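# Open the narrow cabinet's top drawer fully, others shut

## Task

Pull the uppermost drawer of the slim cabinet with three drawers fully open and leave it open. By the end, every other drawer anywhere in the room must be completely closed. No cabinet may be shifted much from its place. The robot must stay upright and level; tipping or falling counts as failure.

## Robot and tools

ROBOT. A Dexmate Vega. It rolls on a three-wheeled base. Its torso has three joints (torso_hip_rad, torso_knee_rad, torso_waist_rad) that fold thigh, shank and chest in a Z. It has two seven-joint arms, each with a two-finger gripper, and a head with head_pan_rad, head_tilt_rad and head_camera_tilt_rad. The cameras are head_camera, left_wrist_camera and right_wrist_camera; a wrist camera sits on the back of its hand. Nothing catches the robot if it tips, and it cannot stand back up.

FRAMES. All positions are in metres. The base frame sits on the floor at the base's turning point: x forward, y left, z up. The robot's front edge is 0.35 m ahead of that origin. left_hand and right_hand are reported in the base frame; each point lies between the fingers, 0.033 m back from the closed tips. In the hand's own axes, the fingers point along z, close along y, and the camera side faces -x. The odometry frame equals the base frame at the scene's start. Printed hand positions can be slightly wrong, more so at long reach.

move. Does one action and returns state plus any requested images.
- base: a dict holding exactly one key, an offset from where the base is now. translate_m: metres, -2 to 2, positive forward. strafe_m: metres, -2 to 2, positive left (heading may drift up to about 0.02 rad). rotate_rad: radians, -3.2 to 3.2, positive counter-clockwise seen from above. The front wheels first steer toward a new direction, taking up to about 1.1 s.
- joints: a dict of absolute angles in radians, keyed by joint name, one entry per joint you want to move. Key ranges: hip 0 to 1.57, knee 0 to 3.141, waist -1.57 to 1.57; chest forward lean equals knee minus hip minus waist. Left shoulder pitch positive lowers the arm; right shoulder pitch and right wrist pitch are mirrored (negative lowers/tips down). Grippers 0 (shut) to 0.785 per finger. Head pan positive turns left. Presets (hip, knee, waist): stand 0.469, 1.617, 1.048 (start); stand_high 0.78, 1.57, 0.44; lean_20 0.52, 1.05, 0.18; lean_45 0.52, 1.05, -0.26; low_lean_45 0, 0, -0.79. Folded arm, in key order shoulder pitch, shoulder yaw, upper arm roll, elbow, forearm roll, wrist pitch, wrist yaw: left 1, 0.5, -0.6, -2.5, 0, -0.9, 0; right -1, -0.5, 0.6, -2.5, 0, 0.9, 0. Fold arms before low_lean_45.
- target: an absolute pose for one hand in the base frame, used alone (optionally with min_time_s). side "left" or "right"; x, y, z in metres (-3 to 3); pitch_deg -30 to 95 (90 points fingers down, 0 level); heading_deg (0 fingers forward, positive counter-clockwise from above); roll_deg optional, default 0, positive clockwise viewed from behind the hand; heading and roll within -360 to 360. arm_speed 0.32 to 1.2 rad/s (default 0.32); keep it at 0.6 or below near objects unless line_only is true. line_only true rejects anything but a straight path. The robot must be still. The hand goes straight up to 45 cm if allowed, otherwise on an arc that can swing the elbow wide. Status: reached (within 10 mm and 2 degrees), short (resend the same target if it says part of a move), or refused with a reason, in which case nothing moved.
- speeds: per-action top speeds by the base key: translate_m 0.04 to 0.5 m/s (default 0.3), strafe_m 0.04 to 0.3, rotate_rad 0.1 to 0.6 rad/s.
- min_time_s: 0.1 to 8 s, lower bound on duration of arm and head motions.
- cameras: list of camera names, ["all"] or []. blocking: true (default) waits until all motion rests; false returns in about 0.5 s.
A refused move, or an unplanned stop, cancels the remaining move, wait and finished_scene calls in that reply.

wait: seconds 0 to 10; returns early if earlier motions finish. stop: brakes everything still moving. zoom_image: camera plus region [x0, y0, x1, y1] in pixels of that camera's latest image, at most 504 by 504. finished_scene: scene number; ends the scene, and the drawers must stay as required afterward.

RESULTS. base_status, joint_status, left_hand_status, right_hand_status: done, moving, off_target (resting away from target), contact_stop, time_out, stopped, not_followed (arm-collision check held it back; see the cause line), unfinished. A contact stop or timeout halts the whole group (torso, left arm, or right arm). base_odometry counts wheel turns only. turned_by_wheels and turned_by_imu give rotation since the last result; an IMU turn over 0.03 rad after a straight or sideways drive suggests a bump. A time_out on the base means something blocked it. base_tilt gives forward and right lean in degrees (about 2 degrees error). Joint torques follow joint_positions order; positive means toward a larger angle. Motor temperatures: MOTOR HOT appears at 65 °C, and at 80 °C the arm shuts down for 30 s or more. Torque fault limits: shoulders 141 N m, upper arm roll and elbow 75.2, forearm roll and wrist joints 23.5; exceeding one freezes that arm for 10 s.

GRIPPER. Open finger gap at the hand point is about 0.24 times the angle minus 0.002 m. The gripper angle does not reveal whether something is held.

AVOID. Driving into furniture (the base does not stop on contact), fast hits, pushing doors or drawers faster than default speeds, arms striking or pressing on each other, arms hanging down in lean postures (they hit the base), and driving fast with the chest leaned forward. After any stop, move the arm clear before thinking long, to avoid heating.

Each tool is called after "Emit:" as name([rows], argument=value, ...), one row to a line, values as JSON.

## Session

Emit:
move()

Scene clock: 0.00 s.
Joint torques (N m): no reading
Motor temperatures (°C): left_arm=[31 31 31 26 40 35 41] | right_arm=[30 27 33 31 36 36 33]
base_odometry: x=+0.000 y=+0.000 heading=+0.000
turned_by_wheels: +0.000
turned_by_imu: +0.000
base_tilt: forward=+0.0 right=+0.8
base_status: not commanded
joint_positions: torso_hip_rad=+0.469 torso_knee_rad=+1.617 torso_waist_rad=+1.048 left_shoulder_pitch_rad=+2.217 left_shoulder_yaw_rad=-0.014 left_upper_arm_roll_rad=-0.004 left_elbow_rad=-1.080 left_forearm_roll_rad=+0.010 left_wrist_pitch_rad=-0.495 left_wrist_yaw_rad=-0.006 left_gripper_rad=+0.005 right_shoulder_pitch_rad=-2.194 right_shoulder_yaw_rad=-0.002 right_upper_arm_roll_rad=+0.006 right_elbow_rad=-1.112 right_forearm_roll_rad=+0.018 right_wrist_pitch_rad=+0.493 right_wrist_yaw_rad=-0.008 right_gripper_rad=+0.005 head_pan_rad=+0.000 head_tilt_rad=+0.000 head_camera_tilt_rad=+0.000
joint_status: not commanded
chest: x=-0.0111 y=+0.0000 z=+1.4155 quat_wxyz=(+0.999, +0.000, +0.050, +0.000) (m; base frame)
left_hand: x=+0.1501 y=+0.2220 z=+0.6144 quat_wxyz=(+0.402, -0.001, +0.915, -0.004) pitch_deg=+42.6 heading_deg=-0.5 roll_deg=-0.7 back=up (m; base frame)
right_hand: x=+0.1852 y=-0.2398 z=+0.6293 quat_wxyz=(+0.427, +0.011, +0.904, -0.007) pitch_deg=+39.4 heading_deg=-1.6 roll_deg=-0.3 back=up (m; base frame)
pictures: head_camera, left_wrist_camera, right_wrist_camera

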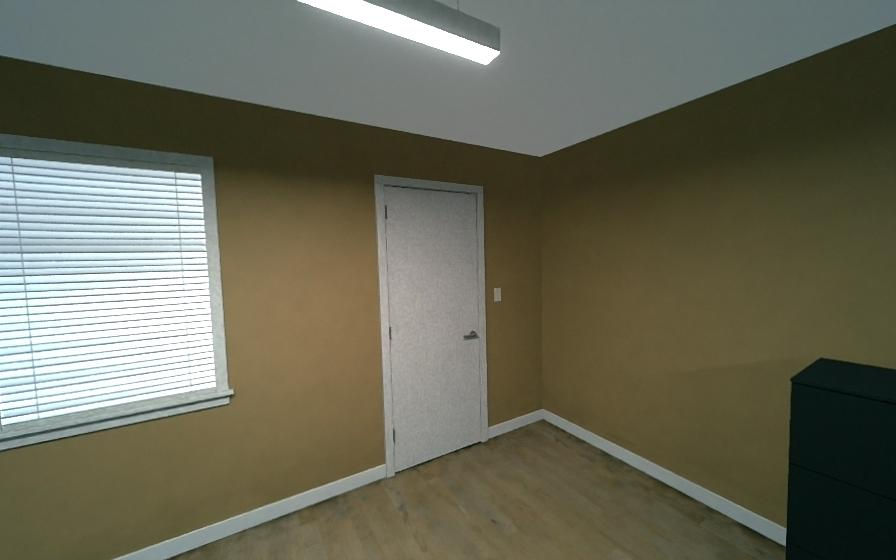

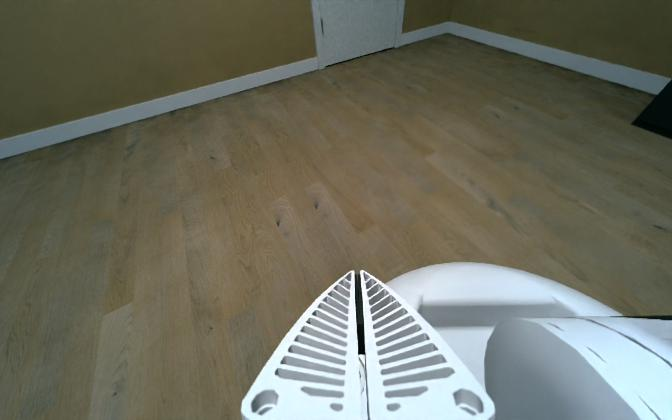

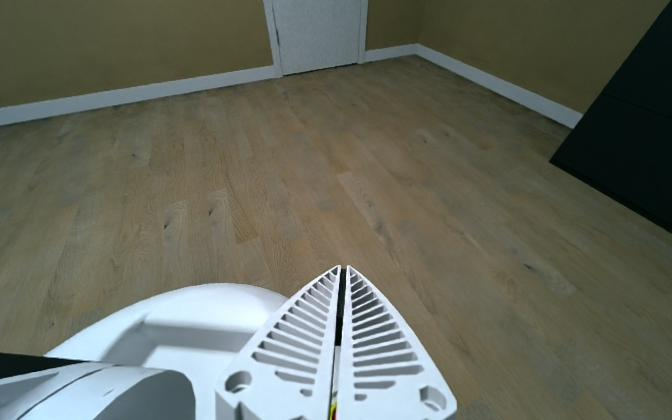

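Emit:
move(joints={"head_pan_rad": -1.2, "head_camera_tilt_rad": 0.3}, cameras=["head_camera"])

Emit:
move(joints={"head_pan_rad": -2.4}, cameras=["head_camera"])

Emit:
move(joints={"head_pan_rad": 1.3}, cameras=["head_camera"])

Emit:
move(joints={"head_pan_rad": 2.5}, cameras=["head_camera"])

Scene clock: 1.70 s.
Joint torques (N m): left_arm=[4.38 -0.26 -0.46 -2.07 0.18 -1.29 -0.12] | right_arm=[-5 -1 0.53 -2.17 0.1 2.27 0.03]
move: done
base_odometry: x=+0.000 y=+0.000 heading=+0.000
turned_by_wheels: +0.000
turned_by_imu: +0.000
base_tilt: forward=+0.1 right=+0.7
base_status: not commanded
joint_positions: torso_hip_rad=+0.469 torso_knee_rad=+1.617 torso_waist_rad=+1.048 left_shoulder_pitch_rad=+2.217 left_shoulder_yaw_rad=-0.014 left_upper_arm_roll_rad=-0.004 left_elbow_rad=-1.080 left_forearm_roll_rad=+0.010 left_wrist_pitch_rad=-0.495 left_wrist_yaw_rad=-0.006 left_gripper_rad=+0.005 right_shoulder_pitch_rad=-2.194 right_shoulder_yaw_rad=-0.002 right_upper_arm_roll_rad=+0.006 right_elbow_rad=-1.112 right_forearm_roll_rad=+0.018 right_wrist_pitch_rad=+0.493 right_wrist_yaw_rad=-0.008 right_gripper_rad=+0.005 head_pan_rad=-1.200 head_tilt_rad=+0.000 head_camera_tilt_rad=+0.300
joint_status: all done
chest: x=-0.0111 y=+0.0000 z=+1.4155 quat_wxyz=(+0.999, +0.000, +0.050, +0.000)
left_hand: x=+0.1501 y=+0.2220 z=+0.6144 quat_wxyz=(+0.402, -0.001, +0.915, -0.004) pitch_deg=+42.6 heading_deg=-0.5 roll_deg=-0.7 back=up
right_hand: x=+0.1852 y=-0.2398 z=+0.6293 quat_wxyz=(+0.427, +0.011, +0.904, -0.007) pitch_deg=+39.4 heading_deg=-1.6 roll_deg=-0.3 back=up

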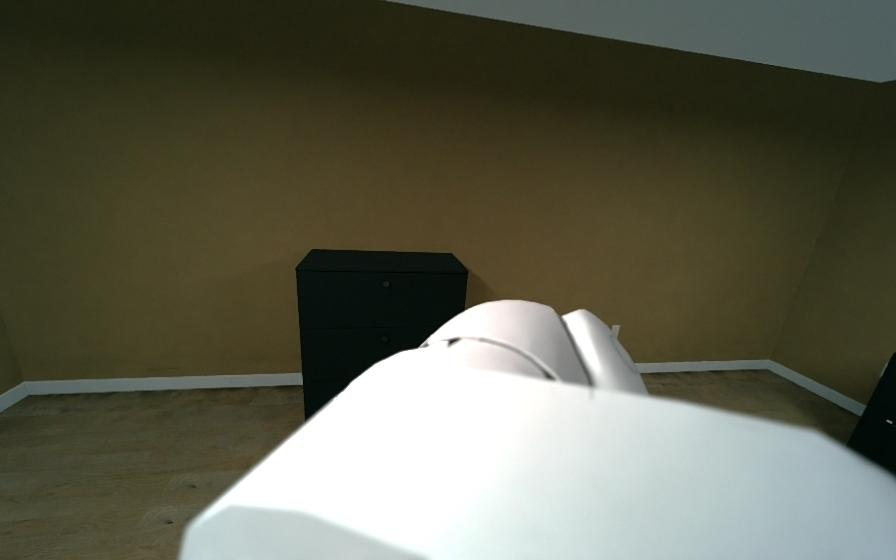

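Scene clock: 3.17 s.
Joint torques (N m): left_arm=[4.13 -0.38 -0.33 -2.19 0.18 -1.25 -0.13] | right_arm=[-5.02 -0.71 0.53 -2.15 0.13 2.29 0.04]
move: done
base_odometry: x=+0.000 y=+0.000 heading=+0.000
turned_by_wheels: +0.000
turned_by_imu: +0.000
base_tilt: forward=+0.1 right=+0.7
base_status: not commanded
joint_positions: torso_hip_rad=+0.469 torso_knee_rad=+1.617 torso_waist_rad=+1.048 left_shoulder_pitch_rad=+2.217 left_shoulder_yaw_rad=-0.014 left_upper_arm_roll_rad=-0.004 left_elbow_rad=-1.080 left_forearm_roll_rad=+0.010 left_wrist_pitch_rad=-0.495 left_wrist_yaw_rad=-0.006 left_gripper_rad=+0.005 right_shoulder_pitch_rad=-2.194 right_shoulder_yaw_rad=-0.002 right_upper_arm_roll_rad=+0.006 right_elbow_rad=-1.112 right_forearm_roll_rad=+0.018 right_wrist_pitch_rad=+0.493 right_wrist_yaw_rad=-0.008 right_gripper_rad=+0.005 head_pan_rad=-2.400 head_tilt_rad=+0.000 head_camera_tilt_rad=+0.300
joint_status: all done
chest: x=-0.0111 y=+0.0000 z=+1.4155 quat_wxyz=(+0.999, +0.000, +0.050, +0.000)
left_hand: x=+0.1501 y=+0.2220 z=+0.6144 quat_wxyz=(+0.402, -0.001, +0.915, -0.004) pitch_deg=+42.6 heading_deg=-0.5 roll_deg=-0.7 back=up
right_hand: x=+0.1852 y=-0.2398 z=+0.6293 quat_wxyz=(+0.427, +0.011, +0.904, -0.007) pitch_deg=+39.4 heading_deg=-1.6 roll_deg=-0.3 back=up

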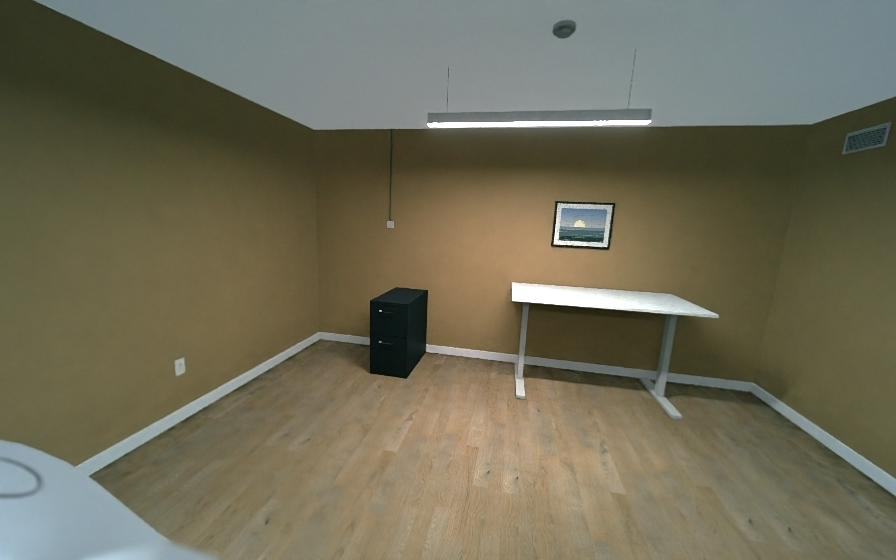

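Scene clock: 6.30 s.
Joint torques (N m): left_arm=[4.4 -0.55 -0.39 -2.35 0.16 -1.03 -0.15] | right_arm=[-5.26 -1.07 0.47 -2.16 0.1 2.24 0.07]
move: done
base_odometry: x=+0.000 y=+0.000 heading=+0.000
turned_by_wheels: +0.000
turned_by_imu: +0.000
base_tilt: forward=+0.0 right=+0.8
base_status: not commanded
joint_positions: torso_hip_rad=+0.469 torso_knee_rad=+1.617 torso_waist_rad=+1.048 left_shoulder_pitch_rad=+2.217 left_shoulder_yaw_rad=-0.014 left_upper_arm_roll_rad=-0.004 left_elbow_rad=-1.080 left_forearm_roll_rad=+0.010 left_wrist_pitch_rad=-0.495 left_wrist_yaw_rad=-0.006 left_gripper_rad=+0.005 right_shoulder_pitch_rad=-2.194 right_shoulder_yaw_rad=-0.002 right_upper_arm_roll_rad=+0.006 right_elbow_rad=-1.112 right_forearm_roll_rad=+0.018 right_wrist_pitch_rad=+0.493 right_wrist_yaw_rad=-0.008 right_gripper_rad=+0.005 head_pan_rad=+1.300 head_tilt_rad=+0.000 head_camera_tilt_rad=+0.300
joint_status: all done
chest: x=-0.0111 y=+0.0000 z=+1.4155 quat_wxyz=(+0.999, +0.000, +0.050, +0.000)
left_hand: x=+0.1501 y=+0.2220 z=+0.6144 quat_wxyz=(+0.402, -0.001, +0.915, -0.004) pitch_deg=+42.6 heading_deg=-0.5 roll_deg=-0.7 back=up
right_hand: x=+0.1852 y=-0.2398 z=+0.6293 quat_wxyz=(+0.427, +0.011, +0.904, -0.007) pitch_deg=+39.4 heading_deg=-1.6 roll_deg=-0.3 back=up

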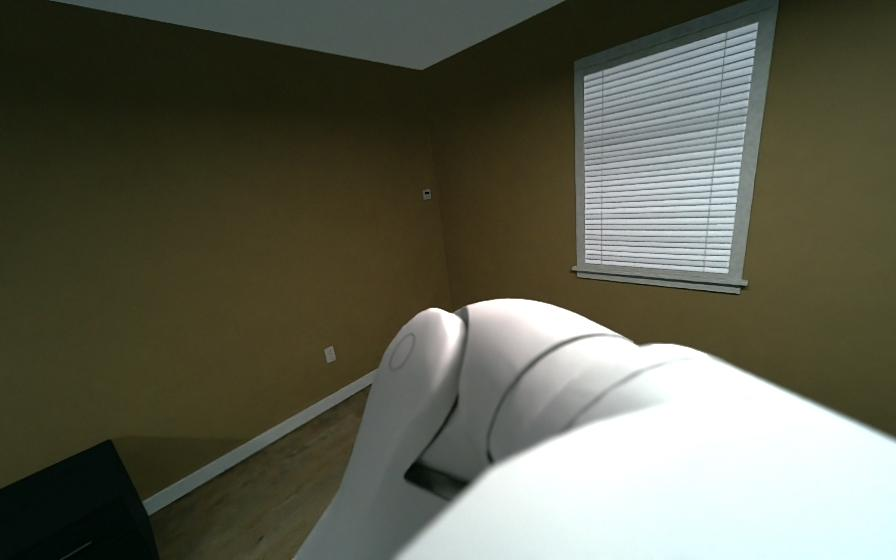

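Scene clock: 7.77 s.
Joint torques (N m): left_arm=[4.73 -0.49 -0.46 -2.37 0.13 -1.08 -0.12] | right_arm=[-5.35 -0.88 0.38 -2.14 0.13 2.23 0.1]
move: done
base_odometry: x=+0.000 y=+0.000 heading=+0.000
turned_by_wheels: +0.000
turned_by_imu: +0.000
base_tilt: forward=+0.0 right=+0.7
base_status: not commanded
joint_positions: torso_hip_rad=+0.469 torso_knee_rad=+1.617 torso_waist_rad=+1.048 left_shoulder_pitch_rad=+2.217 left_shoulder_yaw_rad=-0.014 left_upper_arm_roll_rad=-0.004 left_elbow_rad=-1.080 left_forearm_roll_rad=+0.010 left_wrist_pitch_rad=-0.495 left_wrist_yaw_rad=-0.006 left_gripper_rad=+0.005 right_shoulder_pitch_rad=-2.194 right_shoulder_yaw_rad=-0.002 right_upper_arm_roll_rad=+0.006 right_elbow_rad=-1.112 right_forearm_roll_rad=+0.018 right_wrist_pitch_rad=+0.493 right_wrist_yaw_rad=-0.008 right_gripper_rad=+0.005 head_pan_rad=+2.500 head_tilt_rad=+0.000 head_camera_tilt_rad=+0.300
joint_status: all done
chest: x=-0.0111 y=+0.0000 z=+1.4155 quat_wxyz=(+0.999, +0.000, +0.050, +0.000)
left_hand: x=+0.1501 y=+0.2220 z=+0.6144 quat_wxyz=(+0.402, -0.001, +0.915, -0.004) pitch_deg=+42.6 heading_deg=-0.5 roll_deg=-0.7 back=up
right_hand: x=+0.1852 y=-0.2398 z=+0.6293 quat_wxyz=(+0.427, +0.011, +0.904, -0.007) pitch_deg=+39.4 heading_deg=-1.6 roll_deg=-0.3 back=up

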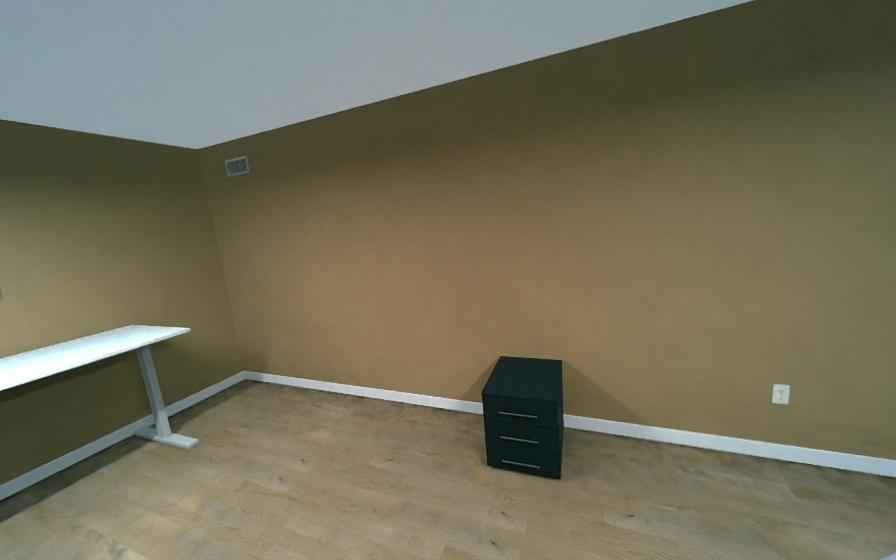

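Emit:
move(base={"rotate_rad": 2.25}, joints={"torso_hip_rad": 0.52, "torso_knee_rad": 1.05, "torso_waist_rad": 0.18, "head_pan_rad": 0, "head_camera_tilt_rad": 0.3}, cameras=["head_camera"])

Scene clock: 14.47 s.
Joint torques (N m): left_arm=[11.01 -0.18 -0.56 -0.6 0.18 -0.88 -0.12] | right_arm=[-10.98 -0.36 0.21 -0.31 0.14 1.83 0.13]
move: done
base_odometry: x=+0.003 y=-0.001 heading=+2.257
turned_by_wheels: +2.257
turned_by_imu: +2.245
base_tilt: forward=+0.0 right=+0.8
base_status: done
joint_positions: torso_hip_rad=+0.520 torso_knee_rad=+1.050 torso_waist_rad=+0.180 left_shoulder_pitch_rad=+2.217 left_shoulder_yaw_rad=-0.014 left_upper_arm_roll_rad=-0.004 left_elbow_rad=-1.080 left_forearm_roll_rad=+0.010 left_wrist_pitch_rad=-0.495 left_wrist_yaw_rad=-0.006 left_gripper_rad=+0.005 right_shoulder_pitch_rad=-2.194 right_shoulder_yaw_rad=-0.002 right_upper_arm_roll_rad=+0.006 right_elbow_rad=-1.112 right_forearm_roll_rad=+0.018 right_wrist_pitch_rad=+0.493 right_wrist_yaw_rad=-0.008 right_gripper_rad=+0.005 head_pan_rad=+0.000 head_tilt_rad=+0.000 head_camera_tilt_rad=+0.300
joint_status: all done
chest: x=-0.1368 y=+0.0000 z=+1.2996 quat_wxyz=(+0.985, +0.000, +0.174, +0.000)
left_hand: x=-0.1787 y=+0.2220 z=+0.4834 quat_wxyz=(+0.285, -0.002, +0.959, -0.004) pitch_deg=+56.9 heading_deg=-0.7 roll_deg=-0.9 back=up
right_hand: x=-0.1411 y=-0.2398 z=+0.4893 quat_wxyz=(+0.311, +0.010, +0.950, -0.008) pitch_deg=+53.7 heading_deg=-2.1 roll_deg=-0.9 back=up

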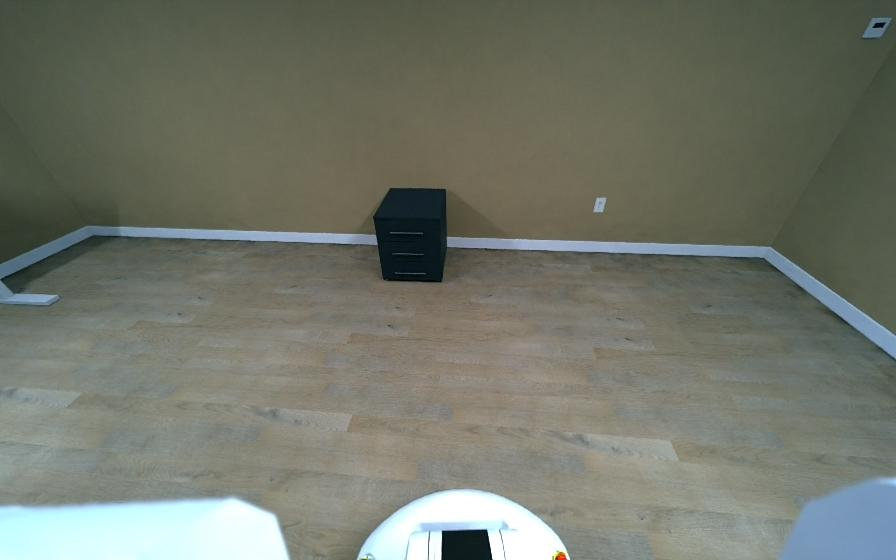

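Emit:
zoom_image(camera="head_camera", region=[350, 170, 470, 300])

Scaled by 3.877 from the camera's image (finer frame: 960x600).

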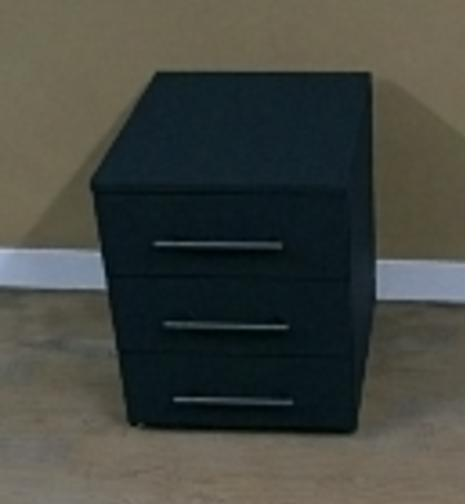

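Emit:
move(base={"rotate_rad": -0.05}, joints={"torso_hip_rad": 0.52, "torso_knee_rad": 1.05, "torso_waist_rad": -0.26}, cameras=[])

Emit:
move(base={"strafe_m": 0.17}, cameras=[])

Emit:
move(base={"translate_m": 0.95}, joints={"head_camera_tilt_rad": 0.1}, cameras=["head_camera"])

Scene clock: 18.80 s.
Joint torques (N m): left_arm=[19.31 -0.16 -0.7 2.69 0.18 -0.35 -0.02] | right_arm=[-19.18 -0.55 0.14 2.35 0.17 1.22 0.12]
move: done
base_odometry: x=+0.003 y=-0.001 heading=+2.207
turned_by_wheels: -0.050
turned_by_imu: -0.050
base_tilt: forward=+0.1 right=+0.8
base_status: done
joint_positions: torso_hip_rad=+0.520 torso_knee_rad=+1.050 torso_waist_rad=-0.260 left_shoulder_pitch_rad=+2.217 left_shoulder_yaw_rad=-0.014 left_upper_arm_roll_rad=-0.004 left_elbow_rad=-1.080 left_forearm_roll_rad=+0.010 left_wrist_pitch_rad=-0.495 left_wrist_yaw_rad=-0.006 left_gripper_rad=+0.005 right_shoulder_pitch_rad=-2.194 right_shoulder_yaw_rad=-0.002 right_upper_arm_roll_rad=+0.006 right_elbow_rad=-1.112 right_forearm_roll_rad=+0.018 right_wrist_pitch_rad=+0.493 right_wrist_yaw_rad=-0.008 right_gripper_rad=+0.005 head_pan_rad=+0.000 head_tilt_rad=+0.000 head_camera_tilt_rad=+0.300
joint_status: all done
chest: x=+0.0406 y=+0.0000 z=+1.2164 quat_wxyz=(+0.923, +0.000, +0.385, +0.000)
left_hand: x=-0.3448 y=+0.2220 z=+0.4958 quat_wxyz=(+0.069, -0.003, +0.998, -0.003) pitch_deg=+82.1 heading_deg=-2.6 roll_deg=-2.9
right_hand: x=-0.3083 y=-0.2398 z=+0.4851 quat_wxyz=(+0.096, +0.008, +0.995, -0.010) pitch_deg=+78.9 heading_deg=-6.6 roll_deg=-5.7

Scene clock: 21.67 s.
Joint torques (N m): left_arm=[19.19 -0.18 -0.73 2.87 0.17 -0.5 0.02] | right_arm=[-19.18 -0.72 0.25 2.31 0.16 1.3 0.11]
move: done
base_odometry: x=-0.133 y=-0.102 heading=+2.211
turned_by_wheels: +0.004
turned_by_imu: +0.002
base_tilt: forward=+0.0 right=+0.7
base_status: done
joint_positions: torso_hip_rad=+0.520 torso_knee_rad=+1.050 torso_waist_rad=-0.260 left_shoulder_pitch_rad=+2.217 left_shoulder_yaw_rad=-0.014 left_upper_arm_roll_rad=-0.004 left_elbow_rad=-1.080 left_forearm_roll_rad=+0.010 left_wrist_pitch_rad=-0.495 left_wrist_yaw_rad=-0.006 left_gripper_rad=+0.005 right_shoulder_pitch_rad=-2.194 right_shoulder_yaw_rad=-0.002 right_upper_arm_roll_rad=+0.006 right_elbow_rad=-1.112 right_forearm_roll_rad=+0.018 right_wrist_pitch_rad=+0.493 right_wrist_yaw_rad=-0.008 right_gripper_rad=+0.005 head_pan_rad=+0.000 head_tilt_rad=+0.000 head_camera_tilt_rad=+0.300
joint_status: not commanded
chest: x=+0.0406 y=+0.0000 z=+1.2164 quat_wxyz=(+0.923, +0.000, +0.385, +0.000)
left_hand: x=-0.3448 y=+0.2220 z=+0.4958 quat_wxyz=(+0.069, -0.003, +0.998, -0.003) pitch_deg=+82.1 heading_deg=-2.6 roll_deg=-2.9
right_hand: x=-0.3082 y=-0.2398 z=+0.4851 quat_wxyz=(+0.096, +0.008, +0.995, -0.010) pitch_deg=+78.9 heading_deg=-6.6 roll_deg=-5.7

Scene clock: 27.03 s.
Joint torques (N m): left_arm=[19.99 -0.62 -0.69 3.16 0.21 -0.27 0.08] | right_arm=[-19.64 -1.49 0.42 2.62 0.21 0.94 0.12]
move: done
base_odometry: x=-0.700 y=+0.660 heading=+2.210
turned_by_wheels: -0.001
turned_by_imu: -0.003
base_tilt: forward=+0.0 right=+0.8
base_status: done
joint_positions: torso_hip_rad=+0.520 torso_knee_rad=+1.050 torso_waist_rad=-0.260 left_shoulder_pitch_rad=+2.217 left_shoulder_yaw_rad=-0.014 left_upper_arm_roll_rad=-0.004 left_elbow_rad=-1.080 left_forearm_roll_rad=+0.010 left_wrist_pitch_rad=-0.495 left_wrist_yaw_rad=-0.006 left_gripper_rad=+0.005 right_shoulder_pitch_rad=-2.194 right_shoulder_yaw_rad=-0.002 right_upper_arm_roll_rad=+0.006 right_elbow_rad=-1.112 right_forearm_roll_rad=+0.018 right_wrist_pitch_rad=+0.493 right_wrist_yaw_rad=-0.008 right_gripper_rad=+0.005 head_pan_rad=+0.000 head_tilt_rad=+0.000 head_camera_tilt_rad=+0.100
joint_status: all done
chest: x=+0.0407 y=+0.0000 z=+1.2164 quat_wxyz=(+0.923, +0.000, +0.385, +0.000)
left_hand: x=-0.3448 y=+0.2220 z=+0.4959 quat_wxyz=(+0.069, -0.003, +0.998, -0.003) pitch_deg=+82.1 heading_deg=-2.6 roll_deg=-2.9
right_hand: x=-0.3082 y=-0.2398 z=+0.4851 quat_wxyz=(+0.096, +0.008, +0.995, -0.010) pitch_deg=+78.9 heading_deg=-6.6 roll_deg=-5.7

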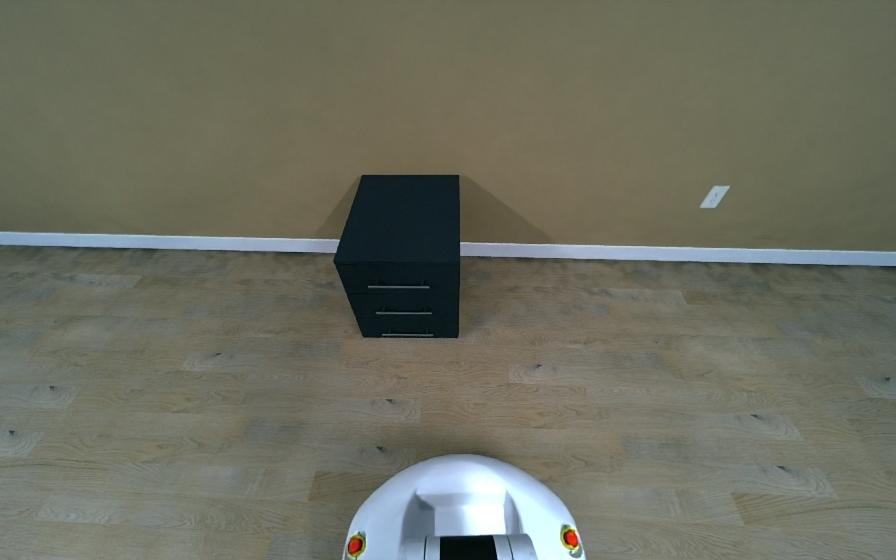

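Emit:
move(target={"side": "left", "x": 0.62, "y": 0.185, "z": 0.43, "pitch_deg": 20, "heading_deg": 0, "roll_deg": 90, "arm_speed": 0.8}, cameras=["head_camera", "left_wrist_camera"])

Emit:
move(joints={"left_gripper_rad": 0.35}, cameras=["left_wrist_camera"])

Scene clock: 28.30 s.
Joint torques (N m): left_arm=[20.09 -0.91 -0.72 3.17 0.24 -0.29 0.09] | right_arm=[-19.55 -1.18 0.39 2.6 0.2 1.03 0.11]
move: refused
base_odometry: x=-0.700 y=+0.660 heading=+2.210
turned_by_wheels: +0.000
turned_by_imu: +0.000
base_tilt: forward=+0.0 right=+0.8
base_status: not commanded
joint_positions: torso_hip_rad=+0.520 torso_knee_rad=+1.050 torso_waist_rad=-0.260 left_shoulder_pitch_rad=+2.217 left_shoulder_yaw_rad=-0.014 left_upper_arm_roll_rad=-0.004 left_elbow_rad=-1.080 left_forearm_roll_rad=+0.010 left_wrist_pitch_rad=-0.495 left_wrist_yaw_rad=-0.006 left_gripper_rad=+0.005 right_shoulder_pitch_rad=-2.194 right_shoulder_yaw_rad=-0.002 right_upper_arm_roll_rad=+0.006 right_elbow_rad=-1.112 right_forearm_roll_rad=+0.018 right_wrist_pitch_rad=+0.493 right_wrist_yaw_rad=-0.008 right_gripper_rad=+0.005 head_pan_rad=+0.000 head_tilt_rad=+0.000 head_camera_tilt_rad=+0.100
joint_status: not commanded
chest: x=+0.0407 y=+0.0000 z=+1.2164 quat_wxyz=(+0.923, +0.000, +0.385, +0.000)
left_hand: x=-0.3448 y=+0.2220 z=+0.4959 quat_wxyz=(+0.069, -0.003, +0.998, -0.003) pitch_deg=+82.1 heading_deg=-2.6 roll_deg=-2.9
left_hand_status: refused: no posture of the arm gets there (out of reach): the closest leaves the hand 7.2 cm and 1 deg from the pose. Nothing moved.
right_hand: x=-0.3082 y=-0.2398 z=+0.4851 quat_wxyz=(+0.096, +0.008, +0.995, -0.010) pitch_deg=+78.9 heading_deg=-6.6 roll_deg=-5.7

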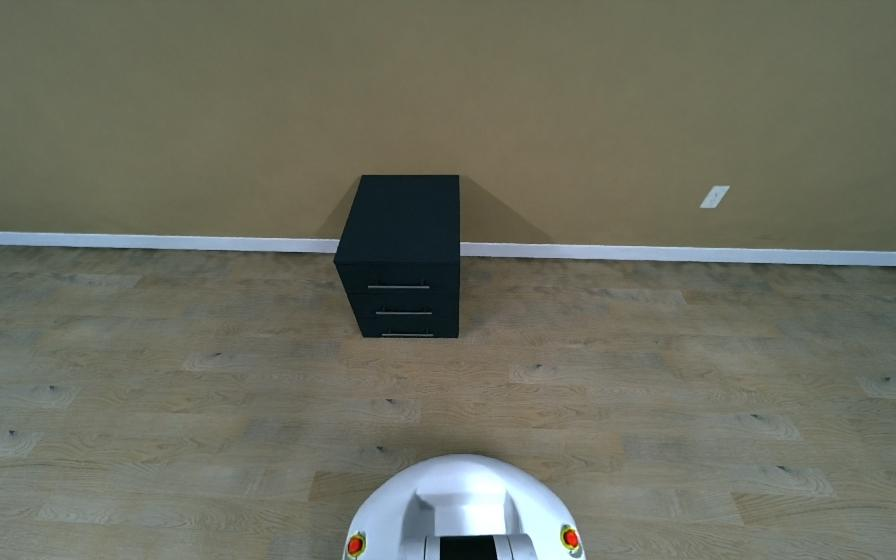

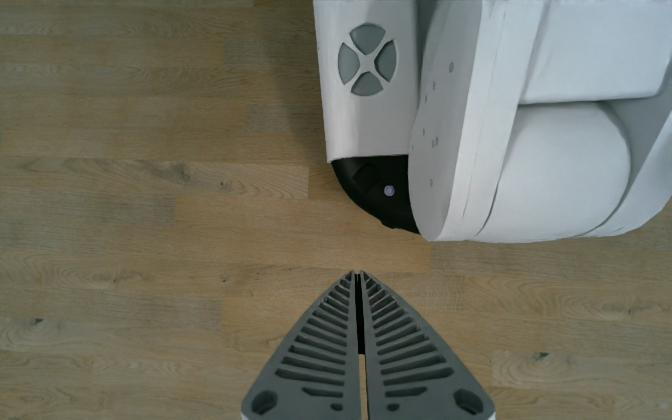

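not run: a stop that you did not command came earlier in this reply.

Emit:
move(joints={"torso_hip_rad": 0.52, "torso_knee_rad": 1.05, "torso_waist_rad": -0.52, "left_gripper_rad": 0.35, "head_camera_tilt_rad": -0.15}, cameras=[])

Emit:
move(target={"side": "left", "x": 0.62, "y": 0.185, "z": 0.43, "pitch_deg": 20, "heading_deg": 0, "roll_deg": 90, "arm_speed": 0.8}, cameras=["head_camera", "left_wrist_camera"])

Scene clock: 30.73 s.
Joint torques (N m): left_arm=[23.68 -1.24 -0.69 4.56 0.22 -0.18 0.12] | right_arm=[-23.17 -0.77 0.28 3.98 0.19 0.62 0.06]
move: done
base_odometry: x=-0.700 y=+0.660 heading=+2.210
turned_by_wheels: +0.000
turned_by_imu: +0.000
base_tilt: forward=+0.0 right=+0.8
base_status: not commanded
joint_positions: torso_hip_rad=+0.520 torso_knee_rad=+1.050 torso_waist_rad=-0.520 left_shoulder_pitch_rad=+2.217 left_shoulder_yaw_rad=-0.014 left_upper_arm_roll_rad=-0.004 left_elbow_rad=-1.080 left_forearm_roll_rad=+0.010 left_wrist_pitch_rad=-0.495 left_wrist_yaw_rad=-0.006 left_gripper_rad=+0.350 right_shoulder_pitch_rad=-2.194 right_shoulder_yaw_rad=-0.002 right_upper_arm_roll_rad=+0.006 right_elbow_rad=-1.112 right_forearm_roll_rad=+0.018 right_wrist_pitch_rad=+0.493 right_wrist_yaw_rad=-0.008 right_gripper_rad=+0.005 head_pan_rad=+0.000 head_tilt_rad=+0.000 head_camera_tilt_rad=-0.150
joint_status: all done
chest: x=+0.1227 y=+0.0000 z=+1.1338 quat_wxyz=(+0.865, +0.000, +0.501, +0.000)
left_hand: x=-0.4349 y=+0.2220 z=+0.5366 quat_wxyz=(-0.061, -0.003, +0.998, -0.003) pitch_deg=+83.0 heading_deg=-177.0 roll_deg=+2.7
right_hand: x=-0.4024 y=-0.2398 z=+0.5168 quat_wxyz=(-0.033, +0.007, +0.999, -0.011) pitch_deg=+85.9 heading_deg=-0.7 roll_deg=+0.0

Scene clock: 31.03 s.
Joint torques (N m): left_arm=[23.68 -1.31 -0.77 4.59 0.23 -0.21 0.14] | right_arm=[-23.17 -0.82 0.26 3.99 0.16 0.67 0.03]
move: refused
base_odometry: x=-0.700 y=+0.660 heading=+2.210
turned_by_wheels: +0.000
turned_by_imu: +0.000
base_tilt: forward=+0.0 right=+0.8
base_status: not commanded
joint_positions: torso_hip_rad=+0.520 torso_knee_rad=+1.050 torso_waist_rad=-0.520 left_shoulder_pitch_rad=+2.217 left_shoulder_yaw_rad=-0.014 left_upper_arm_roll_rad=-0.004 left_elbow_rad=-1.080 left_forearm_roll_rad=+0.010 left_wrist_pitch_rad=-0.495 left_wrist_yaw_rad=-0.006 left_gripper_rad=+0.350 right_shoulder_pitch_rad=-2.194 right_shoulder_yaw_rad=-0.002 right_upper_arm_roll_rad=+0.006 right_elbow_rad=-1.112 right_forearm_roll_rad=+0.018 right_wrist_pitch_rad=+0.493 right_wrist_yaw_rad=-0.008 right_gripper_rad=+0.005 head_pan_rad=+0.000 head_tilt_rad=+0.000 head_camera_tilt_rad=-0.150
joint_status: not commanded
chest: x=+0.1227 y=+0.0000 z=+1.1338 quat_wxyz=(+0.865, +0.000, +0.501, +0.000)
left_hand: x=-0.4349 y=+0.2220 z=+0.5366 quat_wxyz=(-0.061, -0.003, +0.998, -0.003) pitch_deg=+83.0 heading_deg=-177.0 roll_deg=+2.7
left_hand_status: refused: neither the straight line nor an arc passes: the way is over 45 cm, too long for a line; the best arc brings the left finger within 1.9 cm of the torso (limit 2.0). Nothing moved.
right_hand: x=-0.4024 y=-0.2398 z=+0.5168 quat_wxyz=(-0.033, +0.007, +0.999, -0.011) pitch_deg=+85.9 heading_deg=-0.7 roll_deg=+0.0

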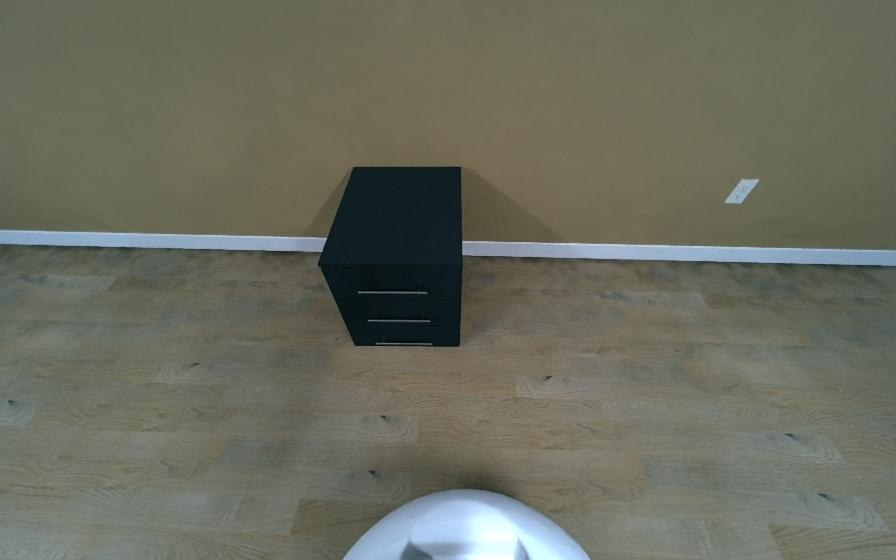

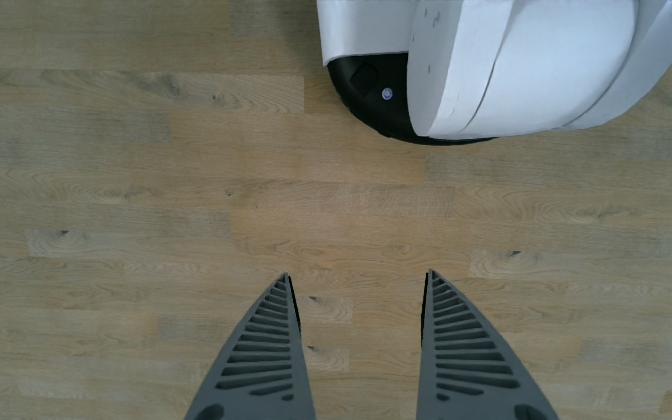

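Emit:
move(target={"side": "left", "x": 0.5, "y": 0.35, "z": 0.6, "pitch_deg": 20, "heading_deg": 0, "roll_deg": 90, "arm_speed": 0.8}, cameras=[])

Emit:
move(target={"side": "left", "x": 0.62, "y": 0.185, "z": 0.43, "pitch_deg": 20, "heading_deg": 0, "roll_deg": 90, "arm_speed": 0.8}, cameras=["head_camera", "left_wrist_camera"])

Scene clock: 31.70 s.
Joint torques (N m): left_arm=[23.37 -1.27 -0.74 4.59 0.24 -0.25 0.15] | right_arm=[-23.12 -0.84 0.27 3.92 0.17 0.72 0.05]
move: refused
base_odometry: x=-0.700 y=+0.660 heading=+2.210
turned_by_wheels: +0.000
turned_by_imu: +0.000
base_tilt: forward=+0.0 right=+0.8
base_status: not commanded
joint_positions: torso_hip_rad=+0.520 torso_knee_rad=+1.050 torso_waist_rad=-0.520 left_shoulder_pitch_rad=+2.217 left_shoulder_yaw_rad=-0.014 left_upper_arm_roll_rad=-0.004 left_elbow_rad=-1.080 left_forearm_roll_rad=+0.010 left_wrist_pitch_rad=-0.495 left_wrist_yaw_rad=-0.006 left_gripper_rad=+0.350 right_shoulder_pitch_rad=-2.194 right_shoulder_yaw_rad=-0.002 right_upper_arm_roll_rad=+0.006 right_elbow_rad=-1.112 right_forearm_roll_rad=+0.018 right_wrist_pitch_rad=+0.493 right_wrist_yaw_rad=-0.008 right_gripper_rad=+0.005 head_pan_rad=+0.000 head_tilt_rad=+0.000 head_camera_tilt_rad=-0.150
joint_status: not commanded
chest: x=+0.1227 y=+0.0000 z=+1.1338 quat_wxyz=(+0.865, +0.000, +0.501, +0.000)
left_hand: x=-0.4349 y=+0.2220 z=+0.5366 quat_wxyz=(-0.061, -0.003, +0.998, -0.003) pitch_deg=+83.0 heading_deg=-177.0 roll_deg=+2.7
left_hand_status: refused: neither the straight line nor an arc passes: the way is over 45 cm, too long for a line; the best arc brings the left finger within 1.9 cm of the torso (limit 2.0). Nothing moved.
right_hand: x=-0.4024 y=-0.2398 z=+0.5168 quat_wxyz=(-0.033, +0.007, +0.999, -0.011) pitch_deg=+85.9 heading_deg=-0.7 roll_deg=+0.0

not run: a stop that you did not command came earlier in this reply.

Emit:
move(joints={"left_shoulder_yaw_rad": 0.2}, cameras=[])

Emit:
move(target={"side": "left", "x": 0.62, "y": 0.185, "z": 0.43, "pitch_deg": 20, "heading_deg": 0, "roll_deg": 90, "arm_speed": 0.8}, cameras=["head_camera", "left_wrist_camera"])

Scene clock: 34.07 s.
Joint torques (N m): left_arm=[23.53 0.21 -0.54 4.54 0.28 -0.46 0.12] | right_arm=[-22.89 -0.5 0.27 3.8 0.17 0.69 0]
move: done
base_odometry: x=-0.700 y=+0.660 heading=+2.210
turned_by_wheels: +0.000
turned_by_imu: +0.000
base_tilt: forward=+0.1 right=+0.8
base_status: not commanded
joint_positions: torso_hip_rad=+0.520 torso_knee_rad=+1.050 torso_waist_rad=-0.520 left_shoulder_pitch_rad=+2.217 left_shoulder_yaw_rad=+0.196 left_upper_arm_roll_rad=-0.004 left_elbow_rad=-1.080 left_forearm_roll_rad=+0.010 left_wrist_pitch_rad=-0.495 left_wrist_yaw_rad=-0.006 left_gripper_rad=+0.350 right_shoulder_pitch_rad=-2.194 right_shoulder_yaw_rad=-0.002 right_upper_arm_roll_rad=+0.006 right_elbow_rad=-1.112 right_forearm_roll_rad=+0.018 right_wrist_pitch_rad=+0.493 right_wrist_yaw_rad=-0.008 right_gripper_rad=+0.005 head_pan_rad=+0.000 head_tilt_rad=+0.000 head_camera_tilt_rad=-0.150
joint_status: all done
chest: x=+0.1227 y=+0.0000 z=+1.1338 quat_wxyz=(+0.865, +0.000, +0.501, +0.000)
left_hand: x=-0.4268 y=+0.3138 z=+0.5355 quat_wxyz=(-0.061, +0.102, +0.993, -0.010) pitch_deg=+82.9 heading_deg=-176.7 roll_deg=+15.0
right_hand: x=-0.4024 y=-0.2398 z=+0.5168 quat_wxyz=(-0.033, +0.007, +0.999, -0.011) pitch_deg=+85.9 heading_deg=-0.7 roll_deg=+0.0

Scene clock: 34.37 s.
Joint torques (N m): left_arm=[23.35 0.8 -0.45 4.52 0.23 -0.45 0.13] | right_arm=[-22.94 -0.7 0.29 3.78 0.16 0.63 0.02]
move: refused
base_odometry: x=-0.700 y=+0.660 heading=+2.210
turned_by_wheels: +0.000
turned_by_imu: +0.000
base_tilt: forward=+0.0 right=+0.7
base_status: not commanded
joint_positions: torso_hip_rad=+0.520 torso_knee_rad=+1.050 torso_waist_rad=-0.520 left_shoulder_pitch_rad=+2.217 left_shoulder_yaw_rad=+0.198 left_upper_arm_roll_rad=-0.004 left_elbow_rad=-1.080 left_forearm_roll_rad=+0.010 left_wrist_pitch_rad=-0.495 left_wrist_yaw_rad=-0.006 left_gripper_rad=+0.350 right_shoulder_pitch_rad=-2.194 right_shoulder_yaw_rad=-0.002 right_upper_arm_roll_rad=+0.006 right_elbow_rad=-1.112 right_forearm_roll_rad=+0.018 right_wrist_pitch_rad=+0.493 right_wrist_yaw_rad=-0.008 right_gripper_rad=+0.005 head_pan_rad=+0.000 head_tilt_rad=+0.000 head_camera_tilt_rad=-0.150
joint_status: not commanded
chest: x=+0.1227 y=+0.0000 z=+1.1338 quat_wxyz=(+0.865, +0.000, +0.501, +0.000)
left_hand: x=-0.4267 y=+0.3146 z=+0.5355 quat_wxyz=(-0.061, +0.103, +0.993, -0.010) pitch_deg=+82.9 heading_deg=-176.7 roll_deg=+15.1
left_hand_status: refused: neither the straight line nor an arc passes: the way is over 45 cm, too long for a line; the best arc brings the left finger within 1.9 cm of the torso (limit 2.0). Nothing moved.
right_hand: x=-0.4024 y=-0.2398 z=+0.5168 quat_wxyz=(-0.033, +0.007, +0.999, -0.011) pitch_deg=+85.9 heading_deg=-0.7 roll_deg=+0.0

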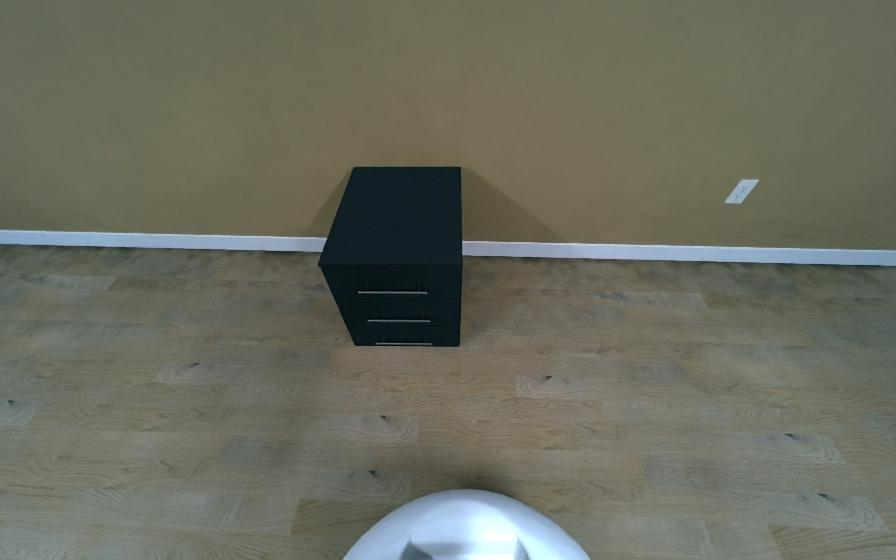

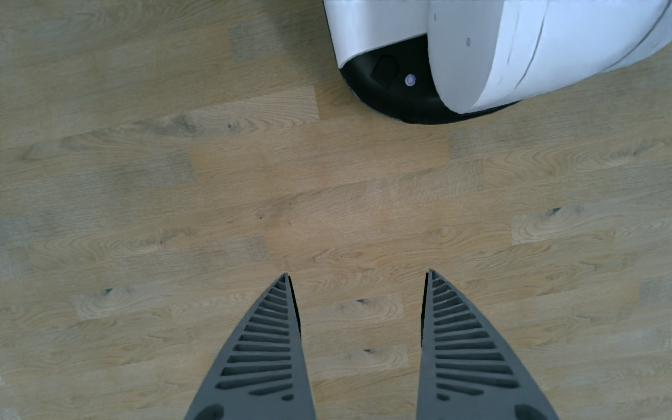

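Emit:
move(target={"side": "left", "x": 0.0, "y": 0.44, "z": 0.5, "pitch_deg": 80, "heading_deg": 0, "roll_deg": 0, "arm_speed": 0.8}, cameras=[])

Emit:
move(target={"side": "left", "x": 0.4, "y": 0.4, "z": 0.5, "pitch_deg": 30, "heading_deg": 0, "roll_deg": 45, "arm_speed": 0.8}, cameras=[])

Emit:
move(target={"side": "left", "x": 0.62, "y": 0.185, "z": 0.43, "pitch_deg": 20, "heading_deg": 0, "roll_deg": 90, "arm_speed": 0.8}, cameras=["head_camera", "left_wrist_camera"])

Scene clock: 38.07 s.
Joint torques (N m): left_arm=[7.94 -0.35 -8.44 -1.17 0 -0.7 -0.12] | right_arm=[-23.19 -1.13 0.28 3.7 0.16 0.35 -0.03]
move: done
base_odometry: x=-0.700 y=+0.660 heading=+2.210
turned_by_wheels: +0.000
turned_by_imu: +0.000
base_tilt: forward=+0.0 right=+0.8
base_status: not commanded
joint_positions: torso_hip_rad=+0.520 torso_knee_rad=+1.050 torso_waist_rad=-0.520 left_shoulder_pitch_rad=+2.245 left_shoulder_yaw_rad=+0.422 left_upper_arm_roll_rad=-0.454 left_elbow_rad=-2.080 left_forearm_roll_rad=-0.542 left_wrist_pitch_rad=+0.324 left_wrist_yaw_rad=-0.158 left_gripper_rad=+0.350 right_shoulder_pitch_rad=-2.194 right_shoulder_yaw_rad=-0.002 right_upper_arm_roll_rad=+0.006 right_elbow_rad=-1.112 right_forearm_roll_rad=+0.018 right_wrist_pitch_rad=+0.493 right_wrist_yaw_rad=-0.008 right_gripper_rad=+0.005 head_pan_rad=+0.000 head_tilt_rad=+0.000 head_camera_tilt_rad=-0.150
joint_status: not commanded
chest: x=+0.1228 y=+0.0000 z=+1.1338 quat_wxyz=(+0.865, +0.000, +0.501, +0.000)
left_hand: x=-0.0023 y=+0.4400 z=+0.4997 quat_wxyz=(+0.086, +0.000, +0.996, +0.001) pitch_deg=+80.1 heading_deg=+0.3 roll_deg=+0.4
left_hand_status: reached (straight line, planned for 1.7 s): 2 mm and 0.1 deg off.
right_hand: x=-0.4024 y=-0.2398 z=+0.5168 quat_wxyz=(-0.033, +0.007, +0.999, -0.011) pitch_deg=+85.9 heading_deg=-0.7 roll_deg=+0.0

Scene clock: 41.13 s.
Joint torques (N m): left_arm=[-1.46 5.67 -3.18 -2.38 0.21 -2.03 0.98] | right_arm=[-23.25 -1.21 0.15 3.79 0.16 0.41 -0.08]
move: done
base_odometry: x=-0.700 y=+0.660 heading=+2.210
turned_by_wheels: +0.000
turned_by_imu: +0.000
base_tilt: forward=+0.0 right=+0.7
base_status: not commanded
joint_positions: torso_hip_rad=+0.520 torso_knee_rad=+1.050 torso_waist_rad=-0.520 left_shoulder_pitch_rad=+1.498 left_shoulder_yaw_rad=+0.590 left_upper_arm_roll_rad=-0.054 left_elbow_rad=-1.631 left_forearm_roll_rad=+0.223 left_wrist_pitch_rad=-0.266 left_wrist_yaw_rad=+0.260 left_gripper_rad=+0.350 right_shoulder_pitch_rad=-2.194 right_shoulder_yaw_rad=-0.002 right_upper_arm_roll_rad=+0.006 right_elbow_rad=-1.112 right_forearm_roll_rad=+0.018 right_wrist_pitch_rad=+0.493 right_wrist_yaw_rad=-0.008 right_gripper_rad=+0.005 head_pan_rad=+0.000 head_tilt_rad=+0.000 head_camera_tilt_rad=-0.150
joint_status: not commanded
chest: x=+0.1228 y=+0.0000 z=+1.1338 quat_wxyz=(+0.865, +0.000, +0.501, +0.000)
left_hand: x=+0.3984 y=+0.4006 z=+0.4996 quat_wxyz=(+0.460, +0.330, +0.802, +0.191) pitch_deg=+30.2 heading_deg=+0.1 roll_deg=+44.9 back=up
left_hand_status: reached (straight line, planned for 1.5 s): 2 mm and 0.3 deg off.
right_hand: x=-0.4024 y=-0.2398 z=+0.5168 quat_wxyz=(-0.033, +0.007, +0.999, -0.011) pitch_deg=+85.9 heading_deg=-0.7 roll_deg=+0.0

Scene clock: 44.40 s.
Joint torques (N m): left_arm=[-14.65 -3.79 0.58 -3.4 1.06 -0.29 1.24] | right_arm=[-23.24 -1.52 0.11 3.73 0.15 0.17 -0.12]
move: done
base_odometry: x=-0.700 y=+0.660 heading=+2.210
turned_by_wheels: +0.000
turned_by_imu: +0.000
base_tilt: forward=+0.0 right=+0.8
base_status: not commanded
joint_positions: torso_hip_rad=+0.520 torso_knee_rad=+1.050 torso_waist_rad=-0.520 left_shoulder_pitch_rad=+0.630 left_shoulder_yaw_rad=+0.207 left_upper_arm_roll_rad=+0.586 left_elbow_rad=-0.956 left_forearm_roll_rad=+1.035 left_wrist_pitch_rad=+0.329 left_wrist_yaw_rad=+0.528 left_gripper_rad=+0.350 right_shoulder_pitch_rad=-2.194 right_shoulder_yaw_rad=-0.002 right_upper_arm_roll_rad=+0.006 right_elbow_rad=-1.112 right_forearm_roll_rad=+0.018 right_wrist_pitch_rad=+0.493 right_wrist_yaw_rad=-0.008 right_gripper_rad=+0.005 head_pan_rad=+0.000 head_tilt_rad=+0.000 head_camera_tilt_rad=-0.150
joint_status: not commanded
chest: x=+0.1228 y=+0.0000 z=+1.1338 quat_wxyz=(+0.865, +0.000, +0.501, +0.000)
left_hand: x=+0.6189 y=+0.1862 z=+0.4294 quat_wxyz=(+0.405, +0.578, +0.581, +0.405) pitch_deg=+20.1 heading_deg=+0.1 roll_deg=+89.8
left_hand_status: reached (straight line, planned for 1.7 s): 2 mm and 0.2 deg off.
right_hand: x=-0.4024 y=-0.2398 z=+0.5168 quat_wxyz=(-0.033, +0.007, +0.999, -0.011) pitch_deg=+85.9 heading_deg=-0.7 roll_deg=+0.0

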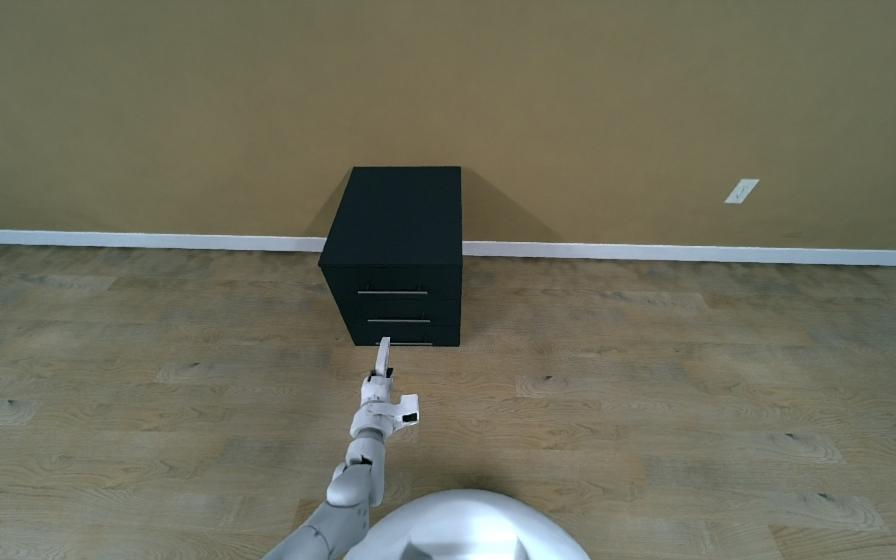

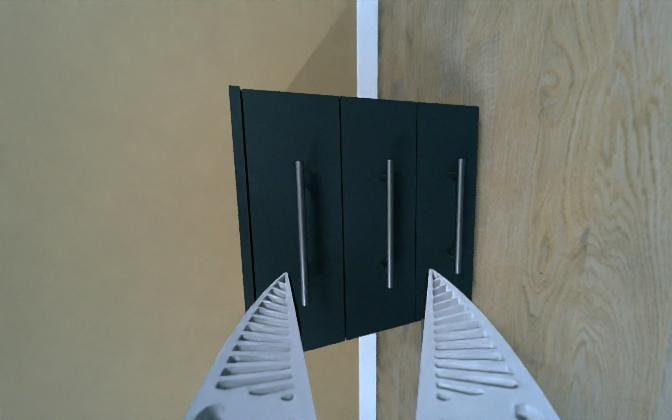

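Emit:
move(base={"translate_m": 0.12}, cameras=["head_camera", "left_wrist_camera"])

Scene clock: 47.43 s.
Joint torques (N m): left_arm=[-13.56 -3.62 0.14 -3.42 1 -0.35 1.21] | right_arm=[-23.11 -1.92 0.08 4.03 0.18 0.04 -0.11]
move: done
base_odometry: x=-0.772 y=+0.756 heading=+2.209
turned_by_wheels: -0.001
turned_by_imu: -0.001
base_tilt: forward=+0.0 right=+0.8
base_status: done
joint_positions: torso_hip_rad=+0.520 torso_knee_rad=+1.050 torso_waist_rad=-0.520 left_shoulder_pitch_rad=+0.627 left_shoulder_yaw_rad=+0.205 left_upper_arm_roll_rad=+0.588 left_elbow_rad=-0.952 left_forearm_roll_rad=+1.037 left_wrist_pitch_rad=+0.331 left_wrist_yaw_rad=+0.529 left_gripper_rad=+0.350 right_shoulder_pitch_rad=-2.194 right_shoulder_yaw_rad=-0.002 right_upper_arm_roll_rad=+0.006 right_elbow_rad=-1.112 right_forearm_roll_rad=+0.018 right_wrist_pitch_rad=+0.493 right_wrist_yaw_rad=-0.008 right_gripper_rad=+0.005 head_pan_rad=+0.000 head_tilt_rad=+0.000 head_camera_tilt_rad=-0.150
joint_status: not commanded
chest: x=+0.1228 y=+0.0000 z=+1.1338 quat_wxyz=(+0.865, +0.000, +0.501, +0.000)
left_hand: x=+0.6198 y=+0.1852 z=+0.4297 quat_wxyz=(+0.405, +0.579, +0.579, +0.405) pitch_deg=+20.0 heading_deg=+0.0 roll_deg=-90.0
right_hand: x=-0.4024 y=-0.2398 z=+0.5169 quat_wxyz=(-0.034, +0.007, +0.999, -0.011) pitch_deg=+85.9 heading_deg=-0.7 roll_deg=+0.0

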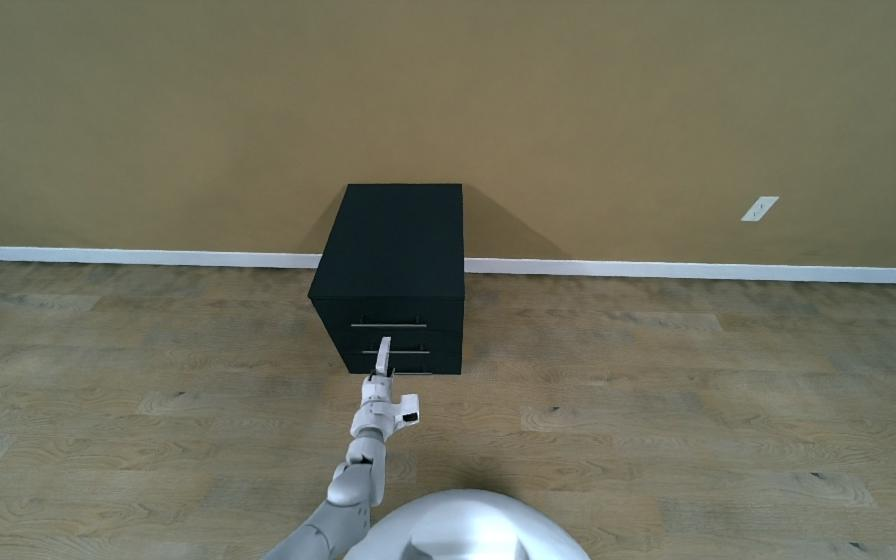

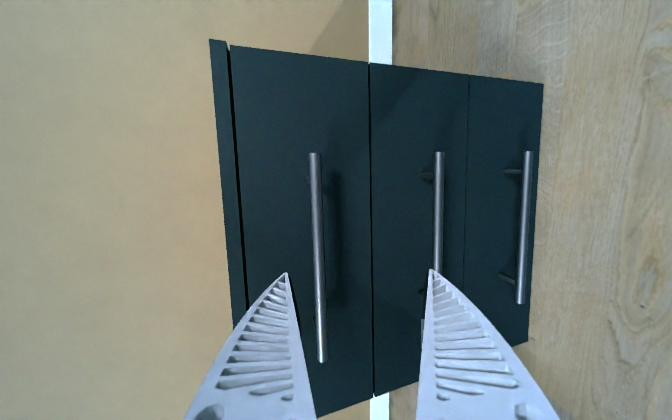

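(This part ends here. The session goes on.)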